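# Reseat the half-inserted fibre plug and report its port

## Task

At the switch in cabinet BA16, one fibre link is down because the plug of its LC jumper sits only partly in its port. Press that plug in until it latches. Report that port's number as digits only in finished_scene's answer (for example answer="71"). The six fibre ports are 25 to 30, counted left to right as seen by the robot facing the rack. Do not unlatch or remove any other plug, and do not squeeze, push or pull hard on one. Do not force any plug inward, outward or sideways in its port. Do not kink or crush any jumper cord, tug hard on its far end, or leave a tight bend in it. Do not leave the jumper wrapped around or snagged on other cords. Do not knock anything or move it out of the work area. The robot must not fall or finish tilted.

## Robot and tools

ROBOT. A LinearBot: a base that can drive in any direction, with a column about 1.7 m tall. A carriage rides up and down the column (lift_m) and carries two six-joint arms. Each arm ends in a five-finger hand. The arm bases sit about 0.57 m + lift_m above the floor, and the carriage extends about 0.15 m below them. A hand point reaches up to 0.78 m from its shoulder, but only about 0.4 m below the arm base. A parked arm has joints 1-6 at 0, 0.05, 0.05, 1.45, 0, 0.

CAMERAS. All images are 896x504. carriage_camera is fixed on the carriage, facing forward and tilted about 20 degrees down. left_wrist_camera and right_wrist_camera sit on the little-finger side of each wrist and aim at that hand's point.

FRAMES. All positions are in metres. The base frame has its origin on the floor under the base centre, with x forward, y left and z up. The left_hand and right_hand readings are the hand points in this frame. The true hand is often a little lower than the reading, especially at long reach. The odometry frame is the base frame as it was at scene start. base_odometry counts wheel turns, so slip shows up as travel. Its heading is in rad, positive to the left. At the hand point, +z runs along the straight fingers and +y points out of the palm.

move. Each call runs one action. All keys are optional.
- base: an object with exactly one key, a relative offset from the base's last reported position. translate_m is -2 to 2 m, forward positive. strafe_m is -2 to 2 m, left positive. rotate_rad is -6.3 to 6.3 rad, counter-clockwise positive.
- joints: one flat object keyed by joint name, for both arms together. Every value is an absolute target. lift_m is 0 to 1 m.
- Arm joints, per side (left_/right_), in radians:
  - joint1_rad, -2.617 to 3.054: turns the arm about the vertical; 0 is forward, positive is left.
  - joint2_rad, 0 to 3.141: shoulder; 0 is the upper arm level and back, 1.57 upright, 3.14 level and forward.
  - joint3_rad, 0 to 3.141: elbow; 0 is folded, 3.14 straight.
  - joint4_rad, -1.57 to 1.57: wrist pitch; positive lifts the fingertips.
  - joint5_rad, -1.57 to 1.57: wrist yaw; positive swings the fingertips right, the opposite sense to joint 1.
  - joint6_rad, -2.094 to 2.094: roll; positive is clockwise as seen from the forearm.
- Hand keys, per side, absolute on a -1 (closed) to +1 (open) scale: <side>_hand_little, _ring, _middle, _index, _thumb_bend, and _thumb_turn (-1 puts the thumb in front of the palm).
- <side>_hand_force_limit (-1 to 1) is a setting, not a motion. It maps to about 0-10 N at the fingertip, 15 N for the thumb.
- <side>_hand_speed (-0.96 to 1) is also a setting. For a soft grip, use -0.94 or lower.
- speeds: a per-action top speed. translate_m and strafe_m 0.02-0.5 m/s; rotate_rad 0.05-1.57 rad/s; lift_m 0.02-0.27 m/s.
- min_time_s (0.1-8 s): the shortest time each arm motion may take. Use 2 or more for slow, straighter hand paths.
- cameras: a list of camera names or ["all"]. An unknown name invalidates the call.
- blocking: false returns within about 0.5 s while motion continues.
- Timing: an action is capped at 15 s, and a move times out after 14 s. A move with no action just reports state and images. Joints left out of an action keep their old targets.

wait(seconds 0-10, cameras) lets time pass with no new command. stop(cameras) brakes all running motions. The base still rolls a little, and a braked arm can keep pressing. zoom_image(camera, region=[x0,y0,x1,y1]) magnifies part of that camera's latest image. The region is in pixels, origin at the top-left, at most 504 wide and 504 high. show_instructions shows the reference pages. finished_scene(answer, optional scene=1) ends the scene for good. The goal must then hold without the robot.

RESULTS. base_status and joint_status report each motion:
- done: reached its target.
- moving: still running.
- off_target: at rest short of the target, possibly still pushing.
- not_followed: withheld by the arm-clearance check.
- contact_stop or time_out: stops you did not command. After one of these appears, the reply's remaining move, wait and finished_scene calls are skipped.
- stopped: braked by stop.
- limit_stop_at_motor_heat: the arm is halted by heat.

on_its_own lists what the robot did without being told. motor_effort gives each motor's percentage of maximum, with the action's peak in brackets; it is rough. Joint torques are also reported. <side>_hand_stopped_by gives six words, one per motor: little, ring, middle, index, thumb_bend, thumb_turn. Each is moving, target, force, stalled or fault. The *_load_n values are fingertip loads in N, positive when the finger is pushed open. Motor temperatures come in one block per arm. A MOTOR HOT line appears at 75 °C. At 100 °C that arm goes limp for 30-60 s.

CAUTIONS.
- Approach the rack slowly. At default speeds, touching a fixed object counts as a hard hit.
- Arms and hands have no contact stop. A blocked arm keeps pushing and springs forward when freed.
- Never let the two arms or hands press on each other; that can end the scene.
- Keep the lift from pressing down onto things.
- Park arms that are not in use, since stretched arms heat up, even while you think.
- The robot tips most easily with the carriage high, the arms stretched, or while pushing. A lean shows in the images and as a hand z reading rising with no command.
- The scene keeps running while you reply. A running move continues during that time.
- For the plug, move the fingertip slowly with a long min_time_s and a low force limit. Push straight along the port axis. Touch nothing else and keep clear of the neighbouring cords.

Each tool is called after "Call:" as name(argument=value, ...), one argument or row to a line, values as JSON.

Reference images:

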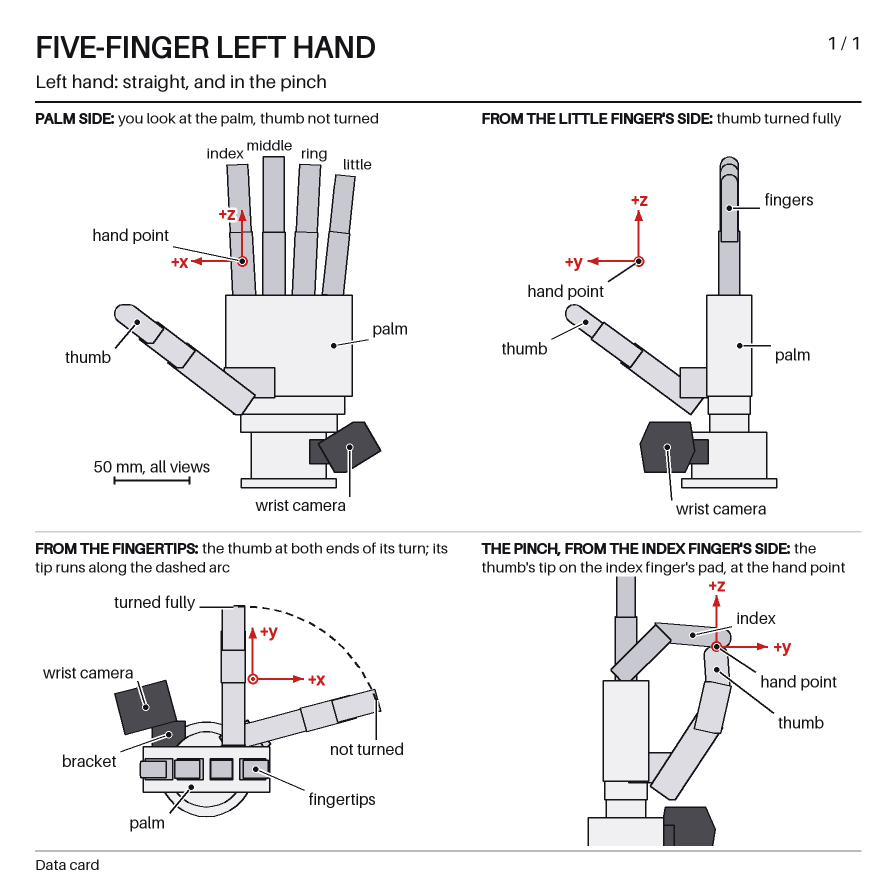

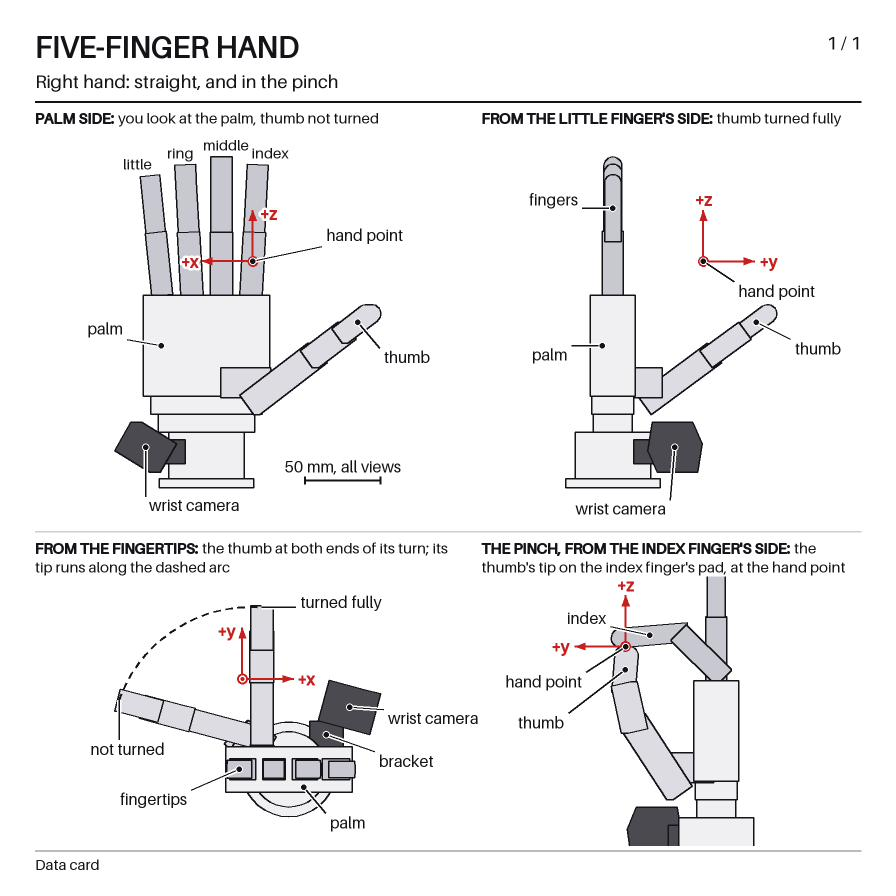

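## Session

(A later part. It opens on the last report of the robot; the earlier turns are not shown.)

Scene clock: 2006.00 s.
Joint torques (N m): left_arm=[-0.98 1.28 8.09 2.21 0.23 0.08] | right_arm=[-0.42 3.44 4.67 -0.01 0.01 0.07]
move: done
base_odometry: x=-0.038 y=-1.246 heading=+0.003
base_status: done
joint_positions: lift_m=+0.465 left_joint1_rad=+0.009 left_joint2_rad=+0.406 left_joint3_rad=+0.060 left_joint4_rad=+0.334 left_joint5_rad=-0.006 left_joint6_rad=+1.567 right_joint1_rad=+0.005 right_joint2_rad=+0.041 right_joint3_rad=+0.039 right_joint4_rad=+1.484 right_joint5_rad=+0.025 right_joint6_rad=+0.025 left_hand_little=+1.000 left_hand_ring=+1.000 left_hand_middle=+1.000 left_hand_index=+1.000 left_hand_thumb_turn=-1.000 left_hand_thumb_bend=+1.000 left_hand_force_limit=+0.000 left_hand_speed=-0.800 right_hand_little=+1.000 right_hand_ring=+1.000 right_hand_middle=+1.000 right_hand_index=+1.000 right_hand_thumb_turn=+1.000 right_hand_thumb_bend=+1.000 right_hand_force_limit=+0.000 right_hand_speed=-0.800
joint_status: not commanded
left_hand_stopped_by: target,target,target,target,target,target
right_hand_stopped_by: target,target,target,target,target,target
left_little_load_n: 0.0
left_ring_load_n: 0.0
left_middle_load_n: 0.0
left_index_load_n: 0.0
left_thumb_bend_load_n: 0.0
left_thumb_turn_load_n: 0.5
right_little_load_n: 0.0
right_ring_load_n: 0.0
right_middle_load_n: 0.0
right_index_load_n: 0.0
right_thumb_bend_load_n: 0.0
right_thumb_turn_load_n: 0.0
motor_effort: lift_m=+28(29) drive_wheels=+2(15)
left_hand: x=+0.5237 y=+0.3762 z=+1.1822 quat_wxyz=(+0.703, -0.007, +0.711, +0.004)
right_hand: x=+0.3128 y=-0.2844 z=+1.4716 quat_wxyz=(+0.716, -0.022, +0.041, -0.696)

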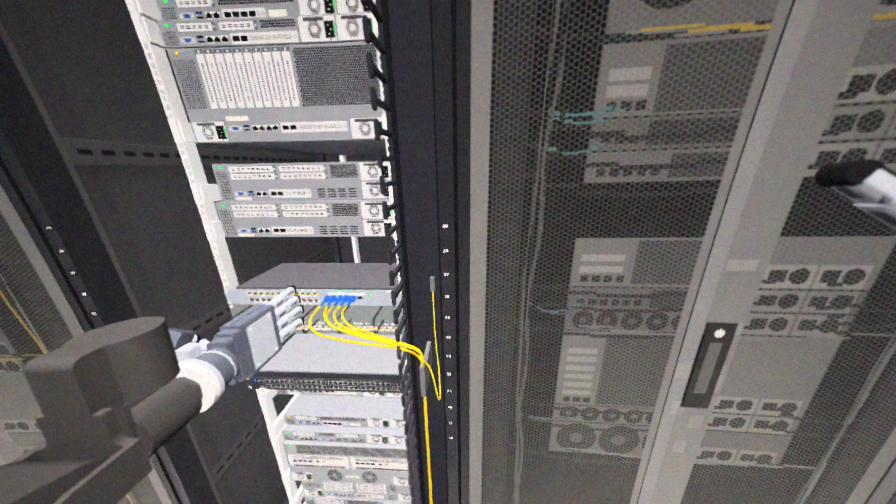

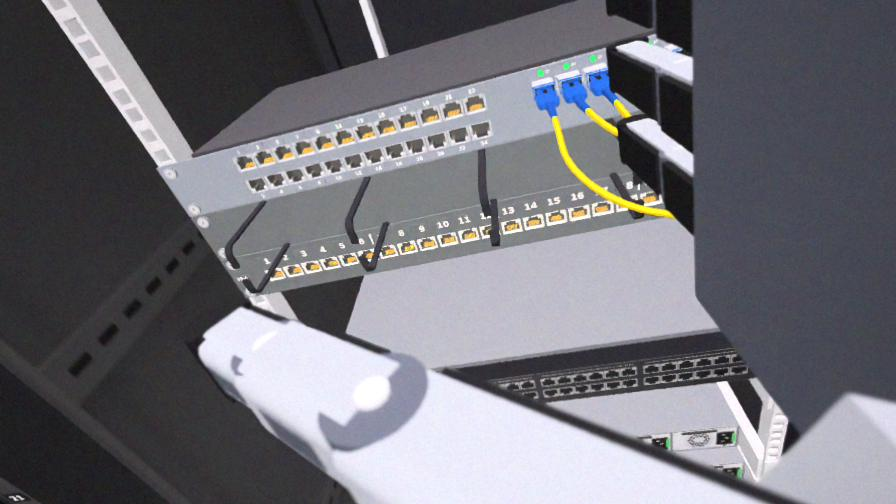

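Call:
move(
  base={"translate_m": -0.12},
  speeds={"translate_m": 0.1},
  cameras=["carriage_camera"],
)

Call:
zoom_image(
  camera="carriage_camera",
  region=[280, 250, 480, 430],
)

Scene clock: 2014.77 s.
Joint torques (N m): left_arm=[-1.01 1.22 8.08 2.22 0.22 0.09] | right_arm=[-0.31 3.47 4.85 0 0.02 0.03]
move: done
base_odometry: x=-0.158 y=-1.247 heading=+0.003
base_status: done
joint_positions: lift_m=+0.465 left_joint1_rad=+0.009 left_joint2_rad=+0.406 left_joint3_rad=+0.060 left_joint4_rad=+0.334 left_joint5_rad=-0.006 left_joint6_rad=+1.567 right_joint1_rad=+0.005 right_joint2_rad=+0.041 right_joint3_rad=+0.039 right_joint4_rad=+1.483 right_joint5_rad=+0.025 right_joint6_rad=+0.025 left_hand_little=+1.000 left_hand_ring=+1.000 left_hand_middle=+1.000 left_hand_index=+1.000 left_hand_thumb_turn=-1.000 left_hand_thumb_bend=+1.000 left_hand_force_limit=+0.000 left_hand_speed=-0.800 right_hand_little=+1.000 right_hand_ring=+1.000 right_hand_middle=+1.000 right_hand_index=+1.000 right_hand_thumb_turn=+1.000 right_hand_thumb_bend=+1.000 right_hand_force_limit=+0.000 right_hand_speed=-0.800
joint_status: not commanded
left_hand_stopped_by: target,target,target,target,target,target
right_hand_stopped_by: target,target,target,target,target,target
left_little_load_n: 0.0
left_ring_load_n: 0.0
left_middle_load_n: 0.0
left_index_load_n: 0.0
left_thumb_bend_load_n: 0.0
left_thumb_turn_load_n: 0.5
right_little_load_n: 0.0
right_ring_load_n: 0.0
right_middle_load_n: 0.0
right_index_load_n: 0.0
right_thumb_bend_load_n: 0.0
right_thumb_turn_load_n: 0.0
motor_effort: lift_m=+26(29) drive_wheels=+0(10)
left_hand: x=+0.5237 y=+0.3761 z=+1.1822 quat_wxyz=(+0.703, -0.007, +0.711, +0.004)
right_hand: x=+0.3129 y=-0.2844 z=+1.4716 quat_wxyz=(+0.716, -0.022, +0.041, -0.696)

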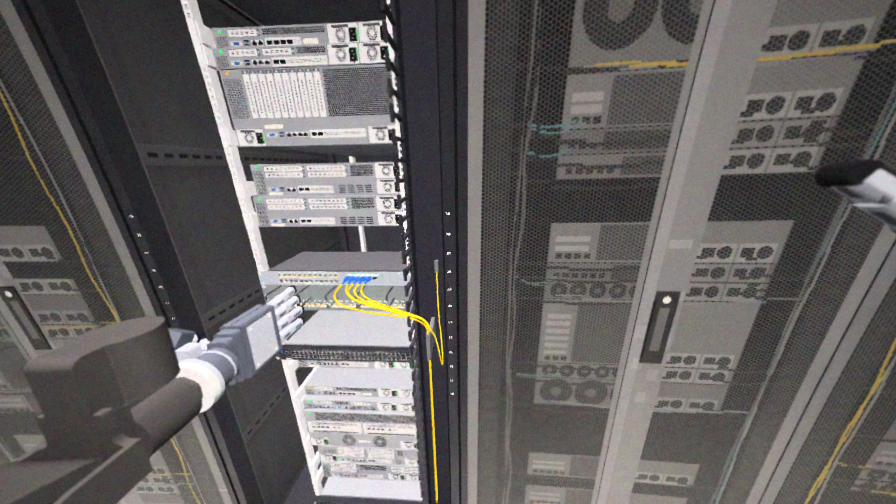

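Scaled by 2.520 from the camera's image (finer frame: 1280x720).

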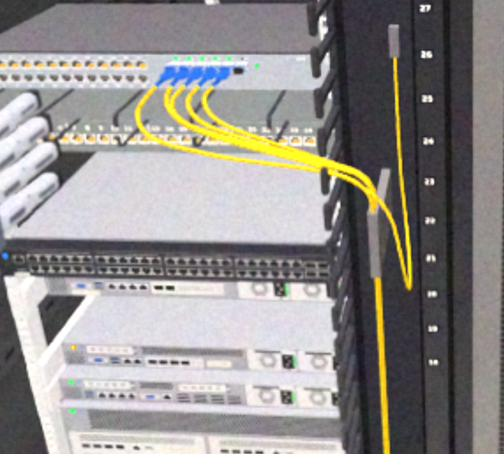

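All the cords hang free and the hand is clear of the rack. The lights for ports 25 to 29 are green. Port 30 is empty.

Call:
finished_scene(
  answer=26,
  scene=1,
)

The scene is finished: the task was done.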